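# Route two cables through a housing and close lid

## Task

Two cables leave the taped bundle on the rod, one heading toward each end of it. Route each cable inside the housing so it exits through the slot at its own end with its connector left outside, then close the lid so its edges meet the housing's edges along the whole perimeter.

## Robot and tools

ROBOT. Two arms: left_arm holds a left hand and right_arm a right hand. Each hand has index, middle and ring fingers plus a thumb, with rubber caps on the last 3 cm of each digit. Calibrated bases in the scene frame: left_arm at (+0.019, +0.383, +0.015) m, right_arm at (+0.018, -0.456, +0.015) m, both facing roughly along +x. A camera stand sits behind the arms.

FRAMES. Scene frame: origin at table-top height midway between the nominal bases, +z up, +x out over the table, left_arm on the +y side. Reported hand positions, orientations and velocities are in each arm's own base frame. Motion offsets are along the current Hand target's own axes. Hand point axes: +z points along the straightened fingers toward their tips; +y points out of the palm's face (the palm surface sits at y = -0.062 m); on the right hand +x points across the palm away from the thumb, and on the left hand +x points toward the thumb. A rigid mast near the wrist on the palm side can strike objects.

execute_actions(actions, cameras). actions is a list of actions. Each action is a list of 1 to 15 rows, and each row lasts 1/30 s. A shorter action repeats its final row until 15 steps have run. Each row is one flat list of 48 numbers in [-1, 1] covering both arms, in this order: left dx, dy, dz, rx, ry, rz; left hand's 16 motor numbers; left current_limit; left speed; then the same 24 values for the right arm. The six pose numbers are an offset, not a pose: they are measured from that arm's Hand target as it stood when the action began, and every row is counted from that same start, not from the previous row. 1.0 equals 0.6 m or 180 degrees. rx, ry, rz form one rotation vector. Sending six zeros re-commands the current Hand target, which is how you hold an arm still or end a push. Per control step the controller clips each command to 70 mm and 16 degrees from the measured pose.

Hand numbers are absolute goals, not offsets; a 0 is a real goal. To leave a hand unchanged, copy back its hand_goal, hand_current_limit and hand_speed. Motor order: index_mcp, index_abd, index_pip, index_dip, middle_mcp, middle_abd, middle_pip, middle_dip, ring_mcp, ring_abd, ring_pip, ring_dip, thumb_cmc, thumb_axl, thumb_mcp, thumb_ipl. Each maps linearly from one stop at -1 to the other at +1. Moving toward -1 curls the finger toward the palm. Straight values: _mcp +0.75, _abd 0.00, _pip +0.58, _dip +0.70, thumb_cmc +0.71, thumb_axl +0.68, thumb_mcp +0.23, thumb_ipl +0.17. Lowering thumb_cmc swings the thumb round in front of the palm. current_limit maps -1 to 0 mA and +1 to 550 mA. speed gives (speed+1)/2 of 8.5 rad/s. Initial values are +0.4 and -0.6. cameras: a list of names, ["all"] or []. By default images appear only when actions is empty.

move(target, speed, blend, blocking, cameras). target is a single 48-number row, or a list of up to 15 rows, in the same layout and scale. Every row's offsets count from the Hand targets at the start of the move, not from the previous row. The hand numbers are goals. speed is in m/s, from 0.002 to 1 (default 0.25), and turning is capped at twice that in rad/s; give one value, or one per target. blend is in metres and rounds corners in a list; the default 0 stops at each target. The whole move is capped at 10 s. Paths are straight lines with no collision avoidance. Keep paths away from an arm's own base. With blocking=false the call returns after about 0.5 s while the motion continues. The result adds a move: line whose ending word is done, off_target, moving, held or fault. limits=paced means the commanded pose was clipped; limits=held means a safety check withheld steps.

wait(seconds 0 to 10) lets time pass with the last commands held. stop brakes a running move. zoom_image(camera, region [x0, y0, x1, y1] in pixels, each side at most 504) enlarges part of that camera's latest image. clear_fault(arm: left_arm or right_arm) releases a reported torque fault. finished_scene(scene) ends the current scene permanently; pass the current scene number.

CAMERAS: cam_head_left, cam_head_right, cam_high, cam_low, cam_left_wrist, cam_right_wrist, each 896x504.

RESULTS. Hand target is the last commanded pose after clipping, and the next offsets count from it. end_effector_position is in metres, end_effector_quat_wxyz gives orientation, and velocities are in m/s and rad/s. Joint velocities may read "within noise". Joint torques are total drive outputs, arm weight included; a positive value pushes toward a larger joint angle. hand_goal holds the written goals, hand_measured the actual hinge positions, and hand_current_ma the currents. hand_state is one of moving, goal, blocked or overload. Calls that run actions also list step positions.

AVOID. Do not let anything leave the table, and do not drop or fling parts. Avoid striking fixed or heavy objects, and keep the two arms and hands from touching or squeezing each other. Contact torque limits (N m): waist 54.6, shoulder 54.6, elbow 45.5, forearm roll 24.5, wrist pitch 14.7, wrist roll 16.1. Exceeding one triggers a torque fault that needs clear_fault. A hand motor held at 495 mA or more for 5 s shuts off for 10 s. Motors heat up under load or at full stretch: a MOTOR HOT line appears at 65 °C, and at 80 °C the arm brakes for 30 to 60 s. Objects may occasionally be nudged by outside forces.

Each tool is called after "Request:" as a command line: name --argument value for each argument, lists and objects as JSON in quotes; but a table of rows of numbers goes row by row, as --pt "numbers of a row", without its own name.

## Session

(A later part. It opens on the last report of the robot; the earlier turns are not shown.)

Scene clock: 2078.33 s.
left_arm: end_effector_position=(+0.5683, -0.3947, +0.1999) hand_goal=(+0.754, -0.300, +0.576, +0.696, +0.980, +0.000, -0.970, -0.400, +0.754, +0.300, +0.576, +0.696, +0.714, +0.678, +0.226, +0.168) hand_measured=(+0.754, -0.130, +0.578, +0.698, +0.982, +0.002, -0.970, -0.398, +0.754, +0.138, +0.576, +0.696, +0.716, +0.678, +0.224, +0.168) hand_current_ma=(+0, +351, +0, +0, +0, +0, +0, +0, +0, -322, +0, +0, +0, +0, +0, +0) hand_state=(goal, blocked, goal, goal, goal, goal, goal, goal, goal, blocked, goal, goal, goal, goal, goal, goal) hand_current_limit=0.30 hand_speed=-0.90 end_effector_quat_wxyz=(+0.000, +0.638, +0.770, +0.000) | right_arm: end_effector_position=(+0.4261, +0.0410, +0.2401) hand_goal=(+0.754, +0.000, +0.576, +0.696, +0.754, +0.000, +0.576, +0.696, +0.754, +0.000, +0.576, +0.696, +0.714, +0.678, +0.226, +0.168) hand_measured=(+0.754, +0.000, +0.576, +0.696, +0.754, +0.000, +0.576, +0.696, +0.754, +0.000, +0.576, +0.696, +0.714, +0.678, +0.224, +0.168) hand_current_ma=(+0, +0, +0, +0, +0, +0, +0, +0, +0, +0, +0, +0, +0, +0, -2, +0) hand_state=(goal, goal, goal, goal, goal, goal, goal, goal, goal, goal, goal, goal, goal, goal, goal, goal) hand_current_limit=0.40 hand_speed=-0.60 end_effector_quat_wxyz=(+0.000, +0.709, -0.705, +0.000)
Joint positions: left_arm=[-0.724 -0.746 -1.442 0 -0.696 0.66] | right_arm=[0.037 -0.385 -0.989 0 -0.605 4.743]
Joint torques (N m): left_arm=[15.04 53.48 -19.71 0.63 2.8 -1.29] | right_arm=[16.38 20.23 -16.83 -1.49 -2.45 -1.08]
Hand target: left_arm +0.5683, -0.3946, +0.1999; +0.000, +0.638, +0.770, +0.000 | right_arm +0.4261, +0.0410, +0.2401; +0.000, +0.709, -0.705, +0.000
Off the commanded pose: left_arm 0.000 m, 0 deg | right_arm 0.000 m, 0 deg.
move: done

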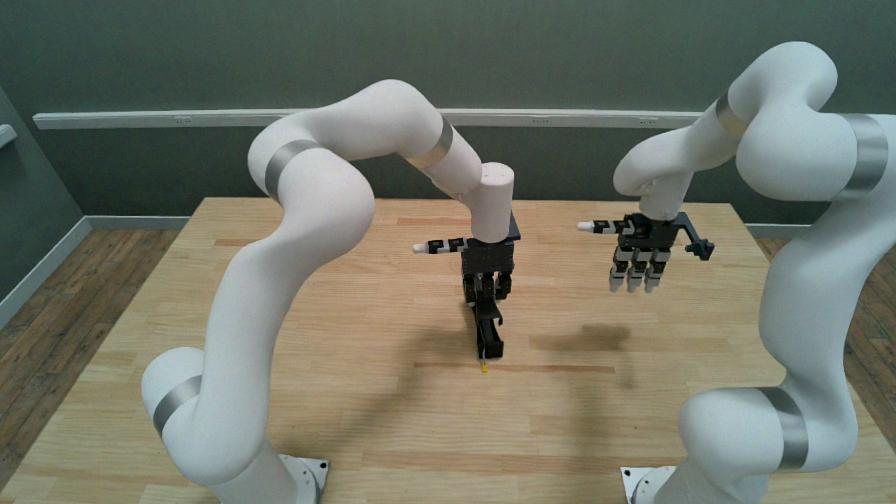

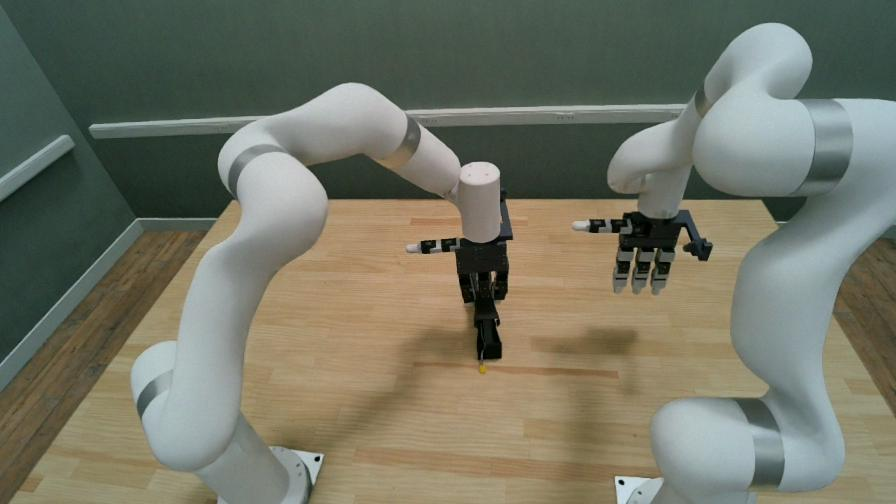

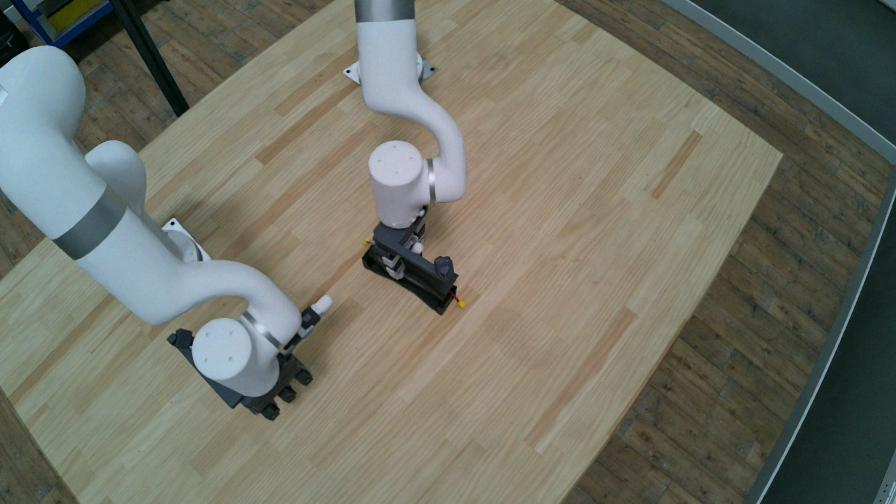

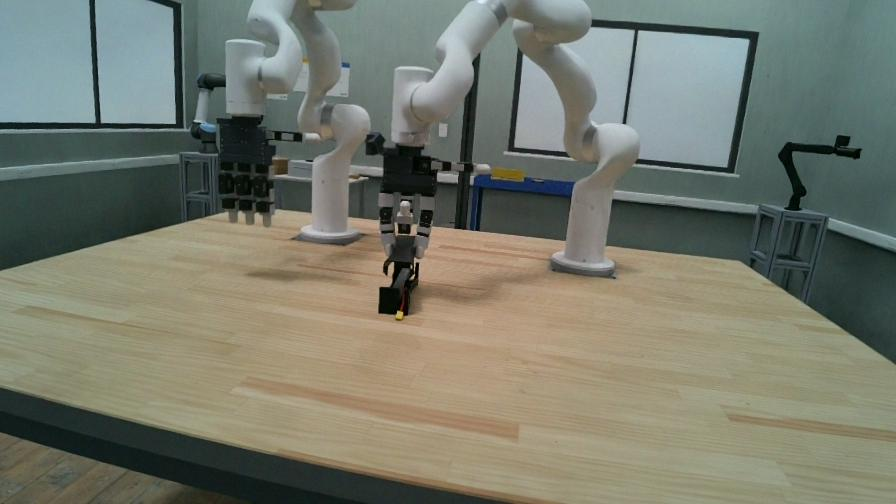

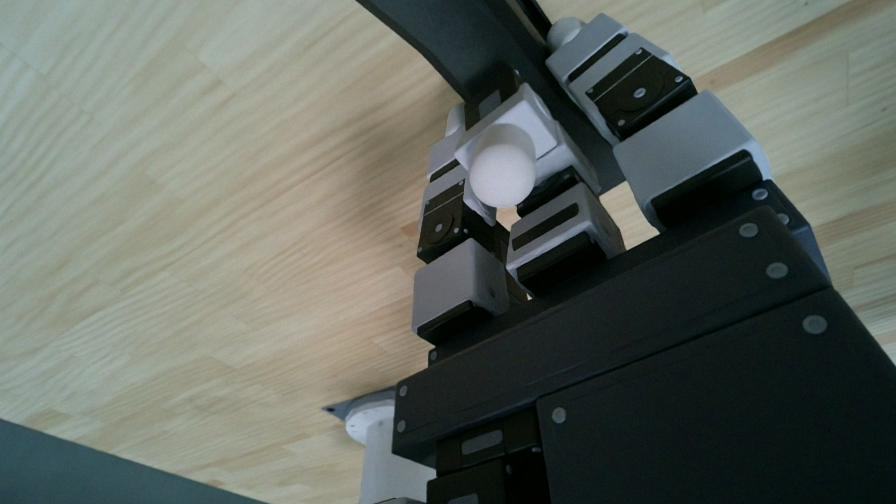

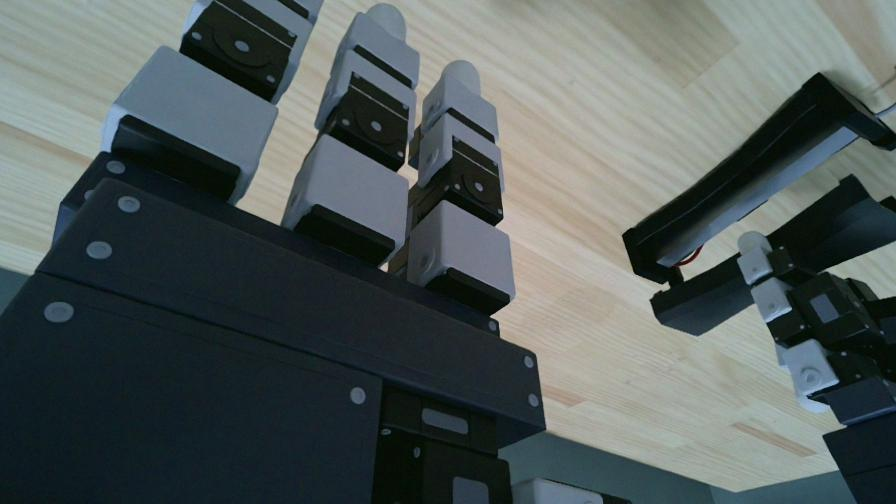

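Request:
move --target '[0,0,0.0258,0,0,0,0.754,-0.30,0.576,0.696,0.98,0,-0.97,-0.4,0.754,0.30,0.576,0.696,0.714,0.678,0.226,0.168,0.3,-0.9,0,0,0,0,0,0,0.754,0,0.576,0.696,0.754,0,0.576,0.696,0.754,0,0.576,0.696,0.714,0.678,0.226,0.168,0.4,-0.6]' --speed 0.05 --cameras '["all"]'

Request:
zoom_image --camera "cam_low" --region '[365, 235, 435, 325]'

Request:
zoom_image --camera "cam_right_wrist" --region '[600, 50, 896, 340]'

Request:
zoom_image --camera "cam_head_left" --region '[450, 260, 530, 380]'

Request:
zoom_image --camera "cam_head_right" --region '[450, 260, 530, 380]'

Scene clock: 2143.63 s.
left_arm: end_effector_position=(+0.5683, -0.3947, +0.1845) hand_goal=(+0.754, -0.300, +0.576, +0.696, +0.980, +0.000, -0.970, -0.400, +0.754, +0.300, +0.576, +0.696, +0.714, +0.678, +0.226, +0.168) hand_measured=(+0.754, -0.130, +0.578, +0.698, +0.982, +0.002, -0.970, -0.398, +0.754, +0.138, +0.576, +0.696, +0.716, +0.678, +0.224, +0.168) hand_current_ma=(+0, +351, +0, +0, +0, +0, +0, +0, +0, -322, +0, +0, +0, +0, +0, +0) hand_state=(goal, blocked, goal, goal, goal, goal, goal, goal, goal, blocked, goal, goal, goal, goal, goal, goal) hand_current_limit=0.30 hand_speed=-0.90 end_effector_quat_wxyz=(+0.000, +0.638, +0.770, +0.000) | right_arm: end_effector_position=(+0.4261, +0.0410, +0.2401) hand_goal=(+0.754, +0.000, +0.576, +0.696, +0.754, +0.000, +0.576, +0.696, +0.754, +0.000, +0.576, +0.696, +0.714, +0.678, +0.226, +0.168) hand_measured=(+0.754, +0.000, +0.576, +0.696, +0.754, +0.000, +0.576, +0.696, +0.754, +0.000, +0.576, +0.696, +0.714, +0.678, +0.224, +0.168) hand_current_ma=(+0, +0, +0, +0, +0, +0, +0, +0, +0, +0, +0, +0, +0, +0, -2, +0) hand_state=(goal, goal, goal, goal, goal, goal, goal, goal, goal, goal, goal, goal, goal, goal, goal, goal) hand_current_limit=0.40 hand_speed=-0.60 end_effector_quat_wxyz=(+0.000, +0.709, -0.705, +0.000)
Joint positions: left_arm=[-0.724 -0.767 -1.438 0 -0.671 0.66] | right_arm=[0.037 -0.385 -0.989 0 -0.605 4.743]
Joint torques (N m): left_arm=[15.36 30.43 -19.19 1.9 2.82 -0.98] | right_arm=[15.37 19.94 -16.6 -1.59 -2.44 -1.13]
Hand target: left_arm +0.5683, -0.3946, +0.1844; +0.000, +0.638, +0.770, +0.000 | right_arm +0.4261, +0.0410, +0.2401; +0.000, +0.709, -0.705, +0.000
Off the commanded pose: left_arm 0.000 m, 0 deg | right_arm 0.000 m, 0 deg.
move: done

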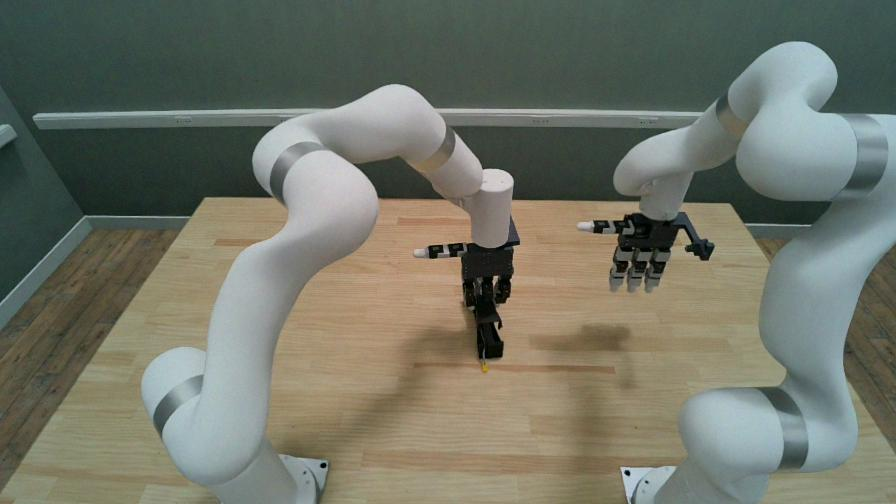

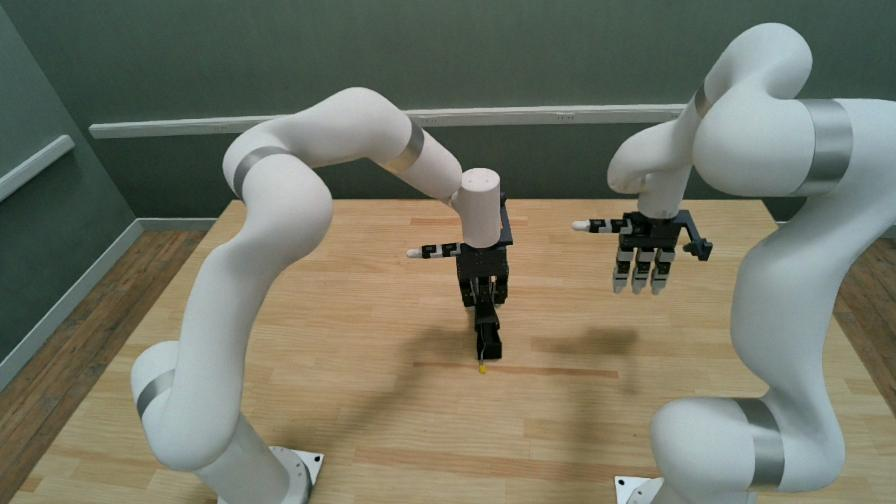

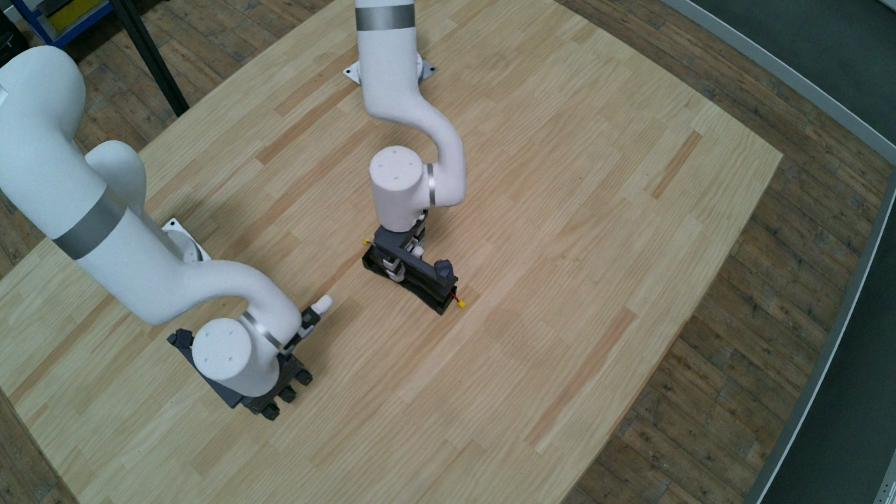

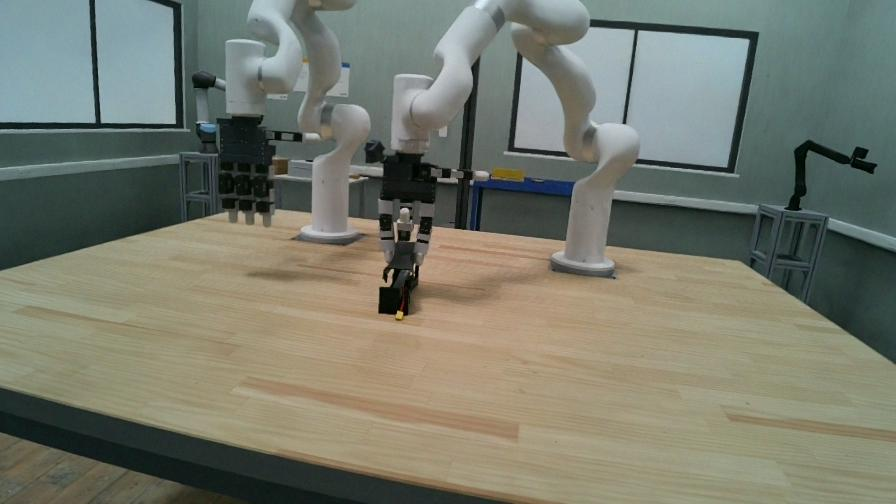

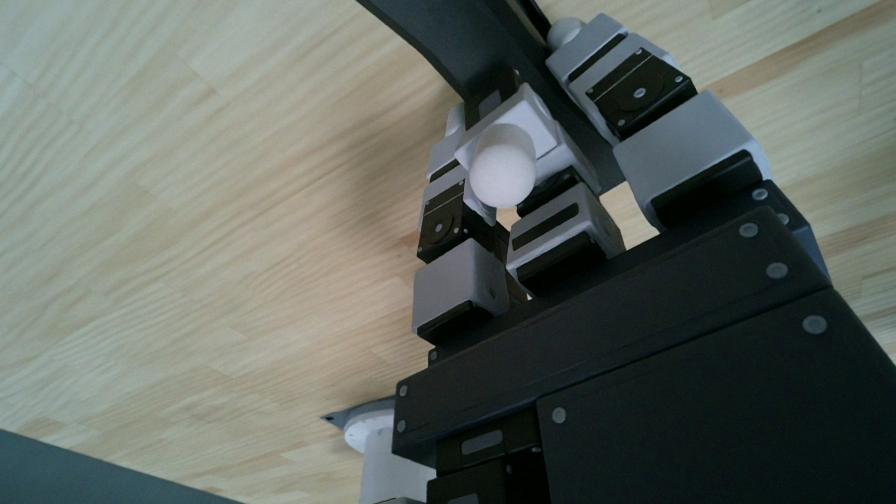

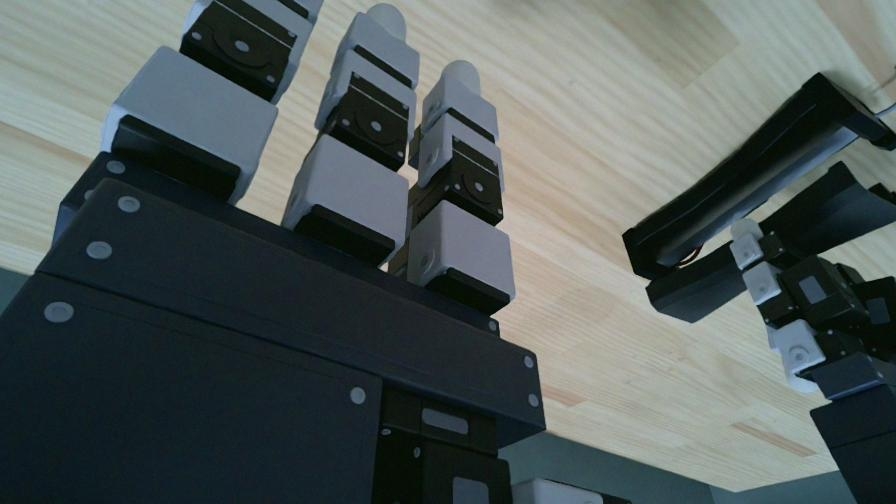

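Scaled by 5.600 from the camera's 896x504 image, which has a finer 1280x720 frame.

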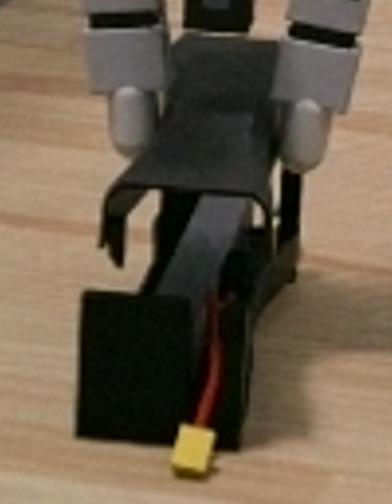

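Scaled by 1.703 from the camera's 896x504 image, which has a finer 1280x720 frame.

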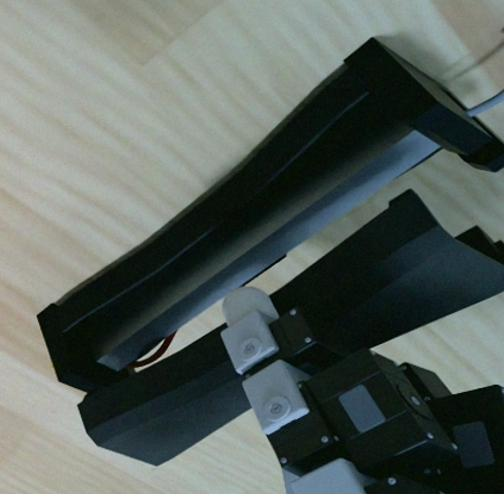

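Scaled by 4.200 from the camera's 896x504 image, which has a finer 1280x720 frame.

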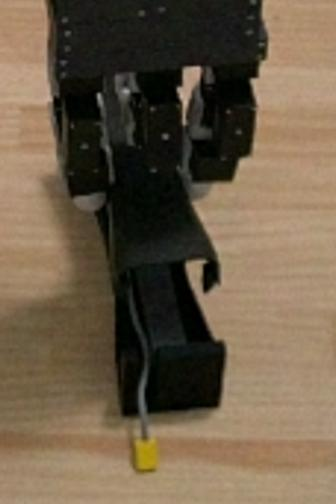

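Scaled by 4.200 from the camera's 896x504 image, which has a finer 1280x720 frame.

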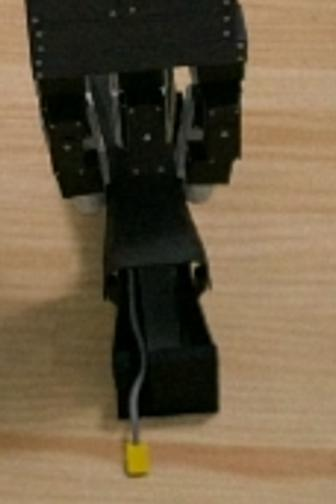

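Request:
move --target '[-0.0067,-0.0292,0,0,0,0,0.754,-0.30,0.576,0.696,0.98,0,-0.97,-0.4,0.754,0.30,0.576,0.696,0.714,0.678,0.226,0.168,0.3,-0.9,0,0,0,0,0,0,0.754,0,0.576,0.696,0.754,0,0.576,0.696,0.754,0,0.576,0.696,0.714,0.678,0.226,0.168,0.4,-0.6]' --speed 0.04 --cameras '["cam_head_left","cam_head_right","cam_low","cam_right_wrist","cam_high"]'

Request:
zoom_image --camera "cam_low" --region '[370, 250, 430, 320]'

Request:
zoom_image --camera "cam_right_wrist" --region '[600, 50, 896, 340]'

Request:
zoom_image --camera "cam_head_left" --region '[465, 305, 515, 375]'

Request:
zoom_image --camera "cam_head_right" --region '[465, 305, 515, 375]'

Request:
zoom_image --camera "cam_high" --region '[350, 220, 480, 325]'

Scene clock: 2194.93 s.
left_arm: end_effector_position=(+0.5518, -0.4018, +0.1844) hand_goal=(+0.754, -0.300, +0.576, +0.696, +0.980, +0.000, -0.970, -0.400, +0.754, +0.300, +0.576, +0.696, +0.714, +0.678, +0.226, +0.168) hand_measured=(+0.754, -0.130, +0.578, +0.698, +0.982, +0.002, -0.970, -0.398, +0.754, +0.138, +0.576, +0.696, +0.716, +0.678, +0.224, +0.168) hand_current_ma=(+0, +351, +0, +0, +0, +0, +0, +0, +0, -322, +0, +0, +0, +0, +0, +0) hand_state=(goal, blocked, goal, goal, goal, goal, goal, goal, goal, blocked, goal, goal, goal, goal, goal, goal) hand_current_limit=0.30 hand_speed=-0.90 end_effector_quat_wxyz=(+0.000, +0.638, +0.770, +0.000) | right_arm: end_effector_position=(+0.4261, +0.0410, +0.2401) hand_goal=(+0.754, +0.000, +0.576, +0.696, +0.754, +0.000, +0.576, +0.696, +0.754, +0.000, +0.576, +0.696, +0.714, +0.678, +0.226, +0.168) hand_measured=(+0.754, +0.000, +0.576, +0.696, +0.754, +0.000, +0.576, +0.696, +0.754, +0.000, +0.576, +0.696, +0.714, +0.678, +0.224, +0.168) hand_current_ma=(+0, +0, +0, +0, +0, +0, +0, +0, +0, +0, +0, +0, +0, +0, -2, +0) hand_state=(goal, goal, goal, goal, goal, goal, goal, goal, goal, goal, goal, goal, goal, goal, goal, goal) hand_current_limit=0.40 hand_speed=-0.60 end_effector_quat_wxyz=(+0.000, +0.709, -0.705, +0.000)
Joint positions: left_arm=[-0.75 -0.751 -1.41 0 -0.659 0.635] | right_arm=[0.037 -0.385 -0.989 0 -0.605 4.743]
Joint torques (N m): left_arm=[-13.48 52.98 -18.82 -1.03 2.77 -1.26] | right_arm=[15.89 20.67 -16.53 -1.49 -2.47 -1.12]
Hand target: left_arm +0.5518, -0.4019, +0.1844; +0.000, +0.638, +0.770, +0.000 | right_arm +0.4261, +0.0410, +0.2401; +0.000, +0.709, -0.705, +0.000
Off the commanded pose: left_arm 0.000 m, 0 deg | right_arm 0.000 m, 0 deg.
move: done
Images, in order (width x height): cam_head_left 896x504, cam_head_right 896x504, cam_high 896x504, cam_low 896x504, cam_right_wrist 896x504.

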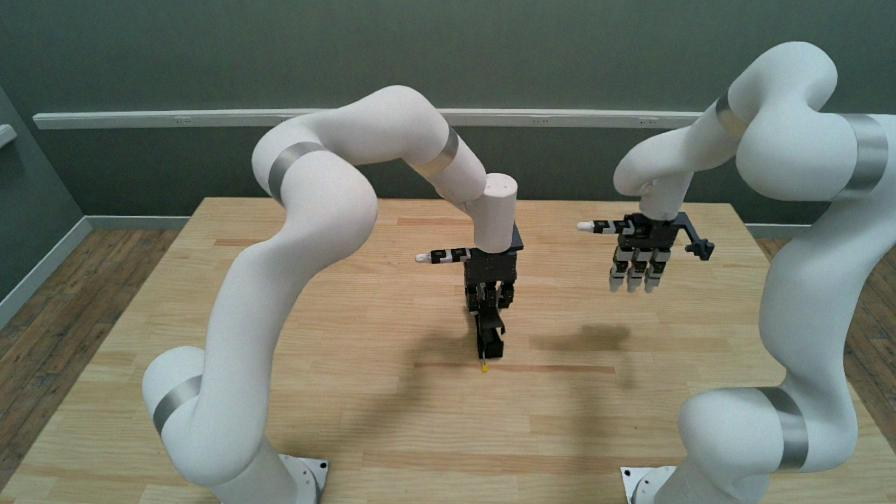

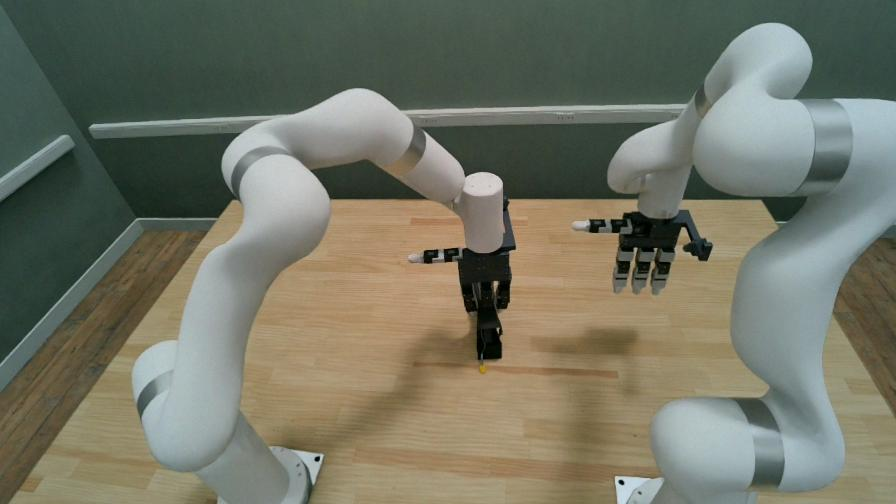

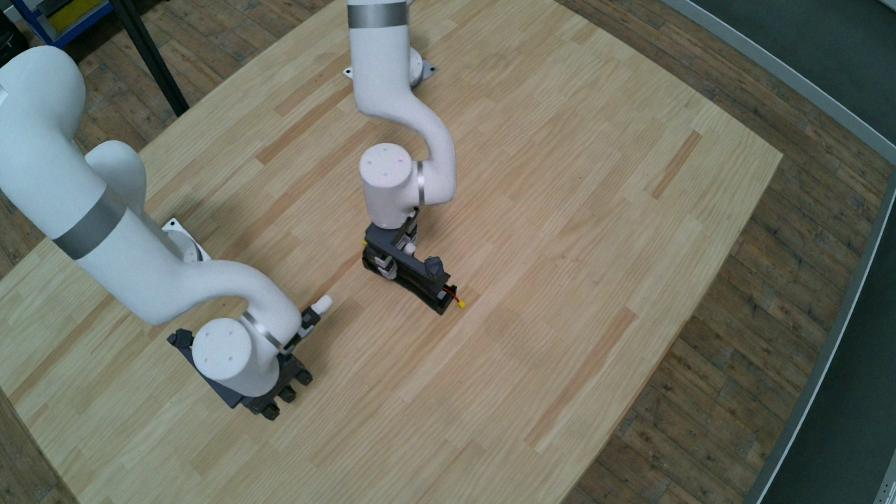

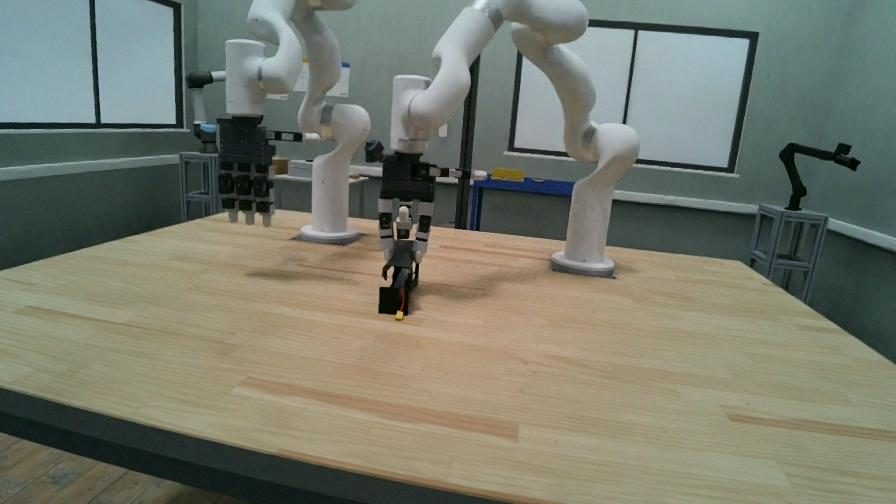

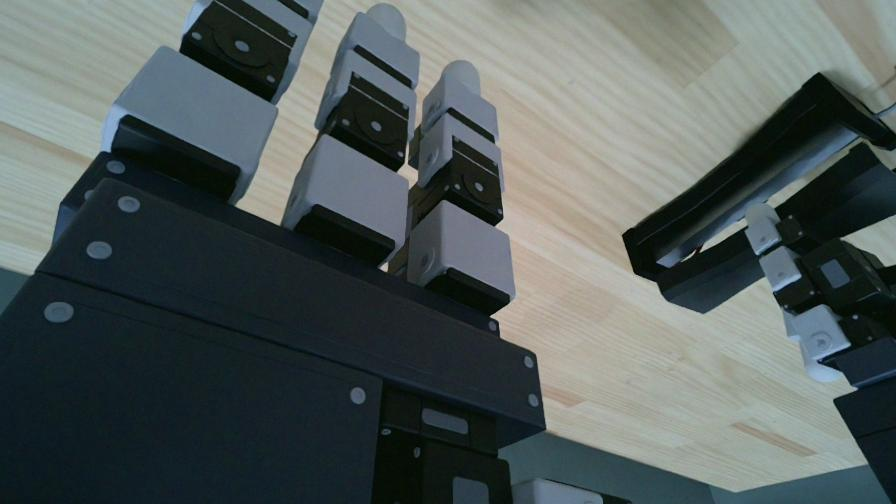

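Scaled by 7.200 from the camera's 896x504 image, which has a finer 1280x720 frame.

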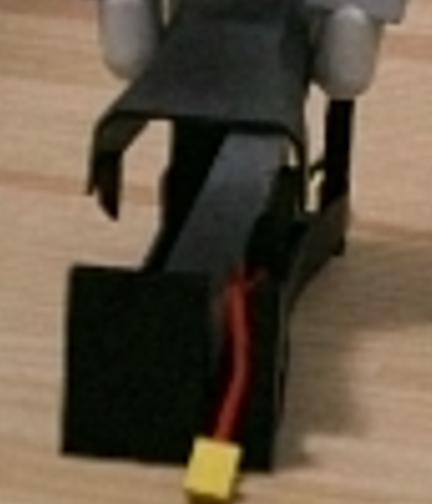

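Scaled by 1.703 from the camera's 896x504 image, which has a finer 1280x720 frame.

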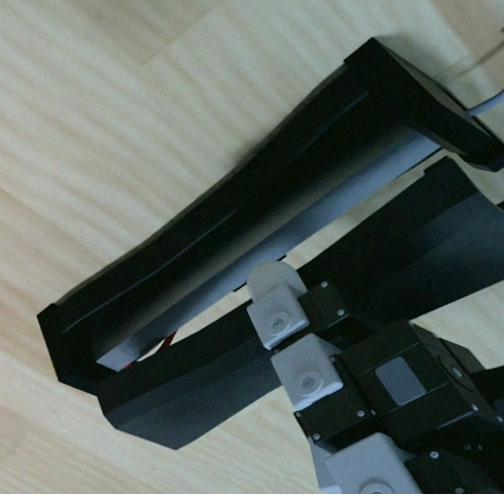

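Scaled by 7.200 from the camera's 896x504 image, which has a finer 1280x720 frame.

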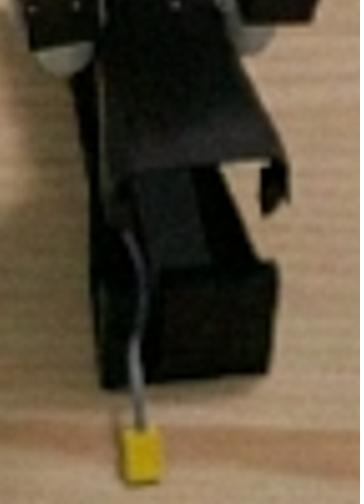

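Scaled by 7.200 from the camera's 896x504 image, which has a finer 1280x720 frame.

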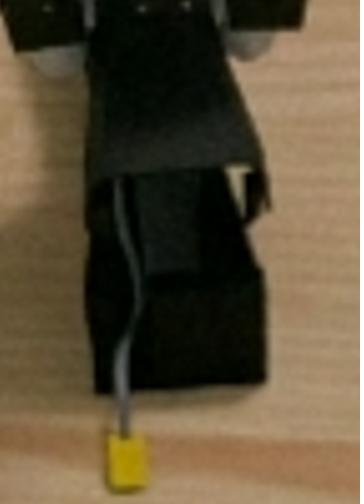

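Scaled by 3.877 from the camera's 896x504 image, which has a finer 1280x720 frame.

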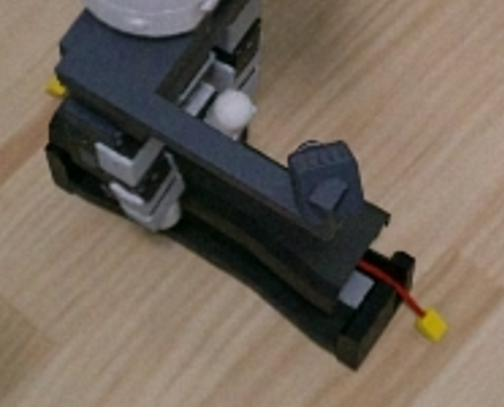

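Request:
move --target '[-0.004,-0.0013,0.006,0,0,0.01,0.754,-0.30,0.576,0.696,0.98,0,-0.97,-0.4,0.754,0.30,0.576,0.696,0.714,0.678,0.226,0.168,0.3,-0.9,0,0,0,0,0,0,0.754,0,0.576,0.696,0.754,0,0.576,0.696,0.754,0,0.576,0.696,0.714,0.678,0.226,0.168,0.4,-0.6]' --speed 0.04 --cameras '["cam_head_left","cam_head_right","cam_low","cam_right_wrist","cam_high"]'

Request:
zoom_image --camera "cam_low" --region '[370, 250, 430, 320]'

Request:
zoom_image --camera "cam_right_wrist" --region '[600, 50, 896, 340]'

Request:
zoom_image --camera "cam_head_left" --region '[465, 305, 515, 375]'

Request:
zoom_image --camera "cam_head_right" --region '[465, 305, 515, 375]'

Request:
zoom_image --camera "cam_high" --region '[400, 260, 480, 325]'

Scene clock: 2237.47 s.
left_arm: end_effector_position=(+0.5515, -0.4044, +0.1808) hand_goal=(+0.754, -0.300, +0.576, +0.696, +0.980, +0.000, -0.970, -0.400, +0.754, +0.300, +0.576, +0.696, +0.714, +0.678, +0.226, +0.168) hand_measured=(+0.754, -0.130, +0.578, +0.698, +0.982, +0.002, -0.970, -0.398, +0.754, +0.138, +0.576, +0.696, +0.716, +0.678, +0.224, +0.168) hand_current_ma=(+0, +351, +0, +0, +0, +0, +0, +0, +0, -322, +0, +0, +0, +0, +0, +0) hand_state=(goal, blocked, goal, goal, goal, goal, goal, goal, goal, blocked, goal, goal, goal, goal, goal, goal) hand_current_limit=0.30 hand_speed=-0.90 end_effector_quat_wxyz=(+0.000, +0.650, +0.760, +0.000) | right_arm: end_effector_position=(+0.4261, +0.0410, +0.2401) hand_goal=(+0.754, +0.000, +0.576, +0.696, +0.754, +0.000, +0.576, +0.696, +0.754, +0.000, +0.576, +0.696, +0.714, +0.678, +0.226, +0.168) hand_measured=(+0.754, +0.000, +0.576, +0.696, +0.754, +0.000, +0.576, +0.696, +0.754, +0.000, +0.576, +0.696, +0.714, +0.678, +0.224, +0.168) hand_current_ma=(+0, +0, +0, +0, +0, +0, +0, +0, +0, +0, +0, +0, +0, +0, -2, +0) hand_state=(goal, goal, goal, goal, goal, goal, goal, goal, goal, goal, goal, goal, goal, goal, goal, goal) hand_current_limit=0.40 hand_speed=-0.60 end_effector_quat_wxyz=(+0.000, +0.709, -0.705, +0.000)
Joint positions: left_arm=[-0.751 -0.753 -1.405 0 -0.652 0.664] | right_arm=[0.037 -0.385 -0.989 0 -0.605 4.743]
Joint torques (N m): left_arm=[-13.12 29.25 -18.79 1.69 2.78 1.16] | right_arm=[16.51 20.15 -16.51 -1.26 -2.37 -1.14]
Hand target: left_arm +0.5515, -0.4044, +0.1808; +0.000, +0.650, +0.760, +0.000 | right_arm +0.4261, +0.0410, +0.2401; +0.000, +0.709, -0.705, +0.000
Off the commanded pose: left_arm 0.000 m, 0 deg | right_arm 0.000 m, 0 deg.
move: done
Images, in order (width x height): cam_head_left 896x504, cam_head_right 896x504, cam_high 896x504, cam_low 896x504, cam_right_wrist 896x504.

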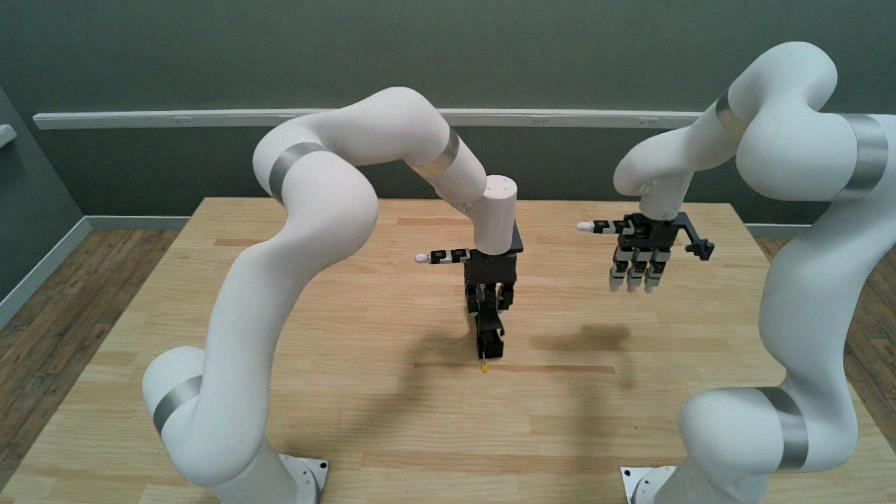

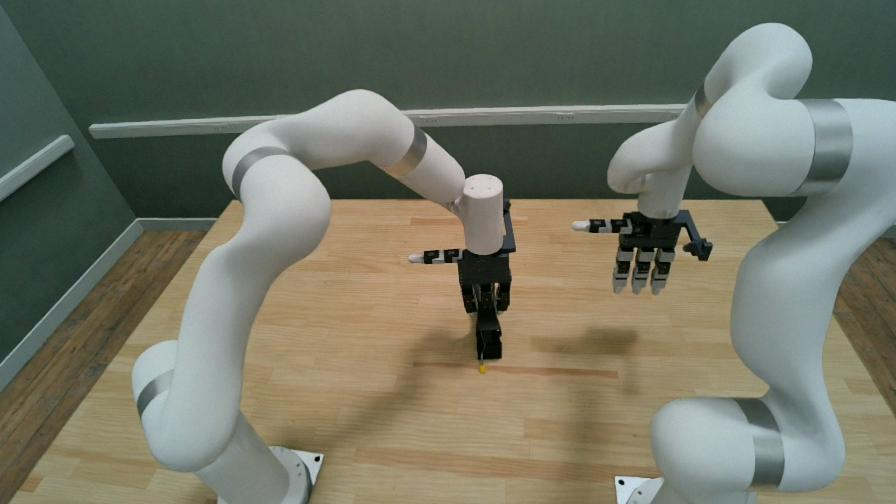

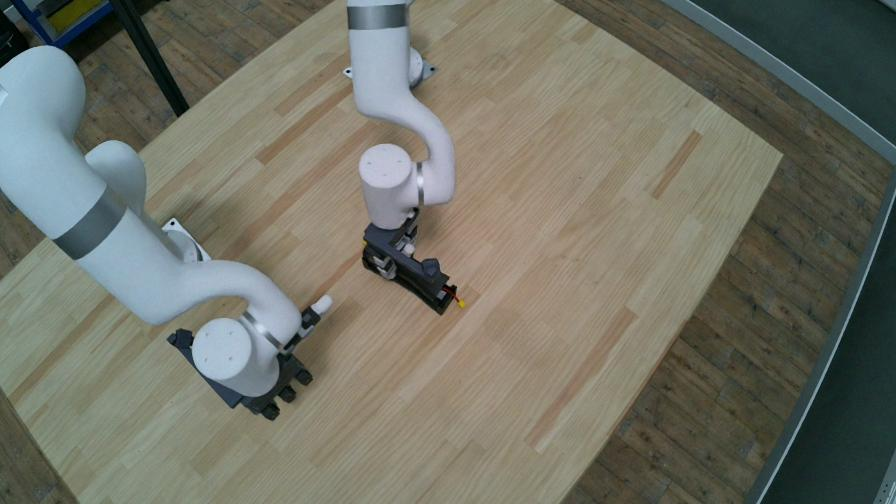

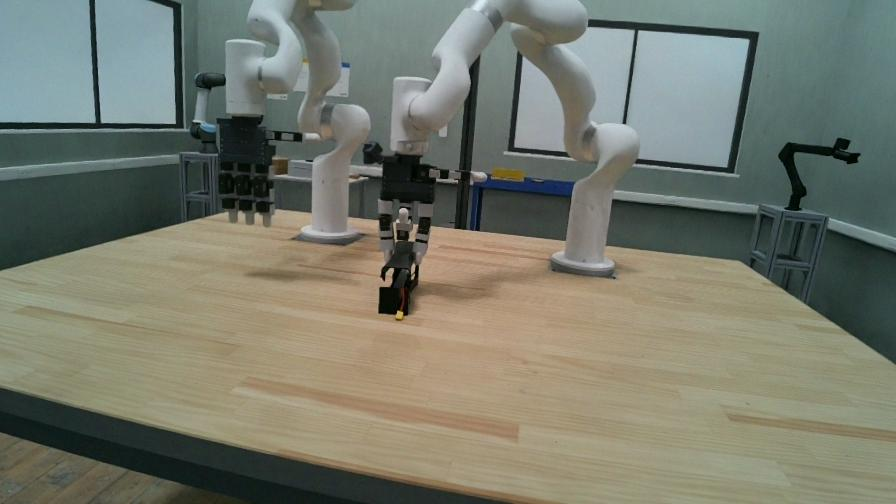

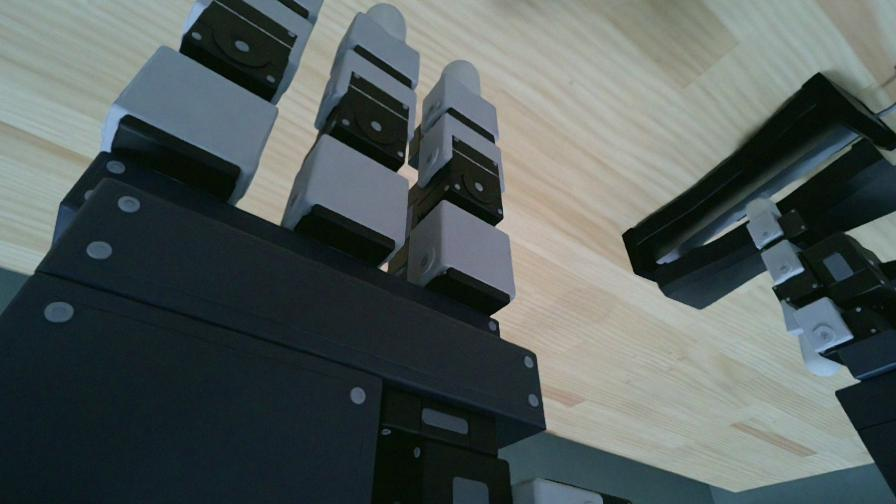

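Scaled by 7.200 from the camera's 896x504 image, which has a finer 1280x720 frame.

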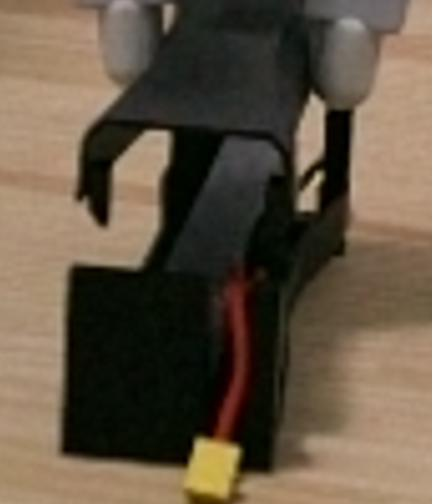

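Scaled by 1.703 from the camera's 896x504 image, which has a finer 1280x720 frame.

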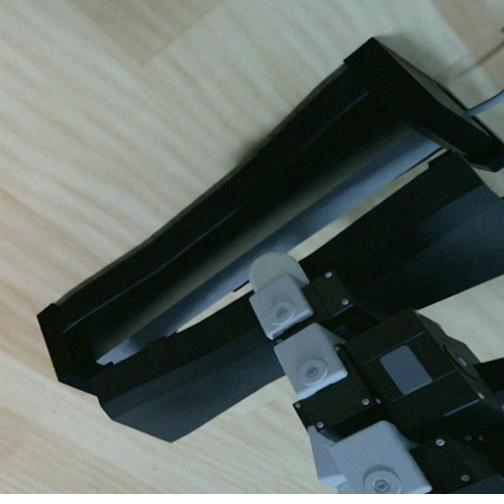

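Scaled by 7.200 from the camera's 896x504 image, which has a finer 1280x720 frame.

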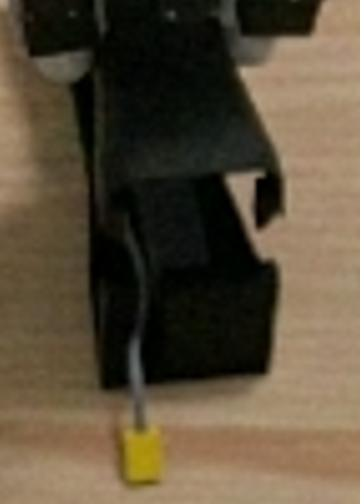

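Scaled by 7.200 from the camera's 896x504 image, which has a finer 1280x720 frame.

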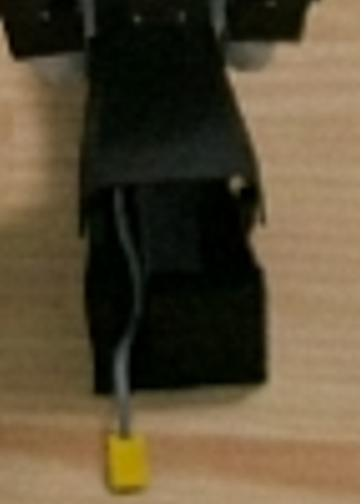

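Scaled by 6.300 from the camera's 896x504 image, which has a finer 1280x720 frame.

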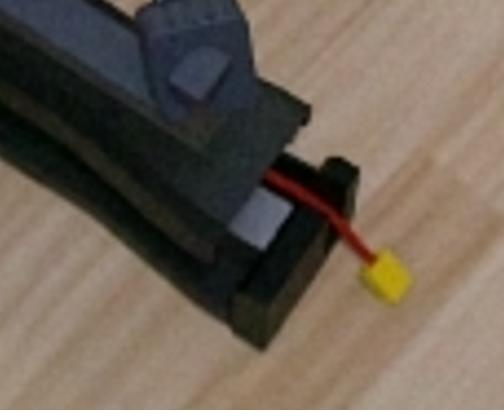

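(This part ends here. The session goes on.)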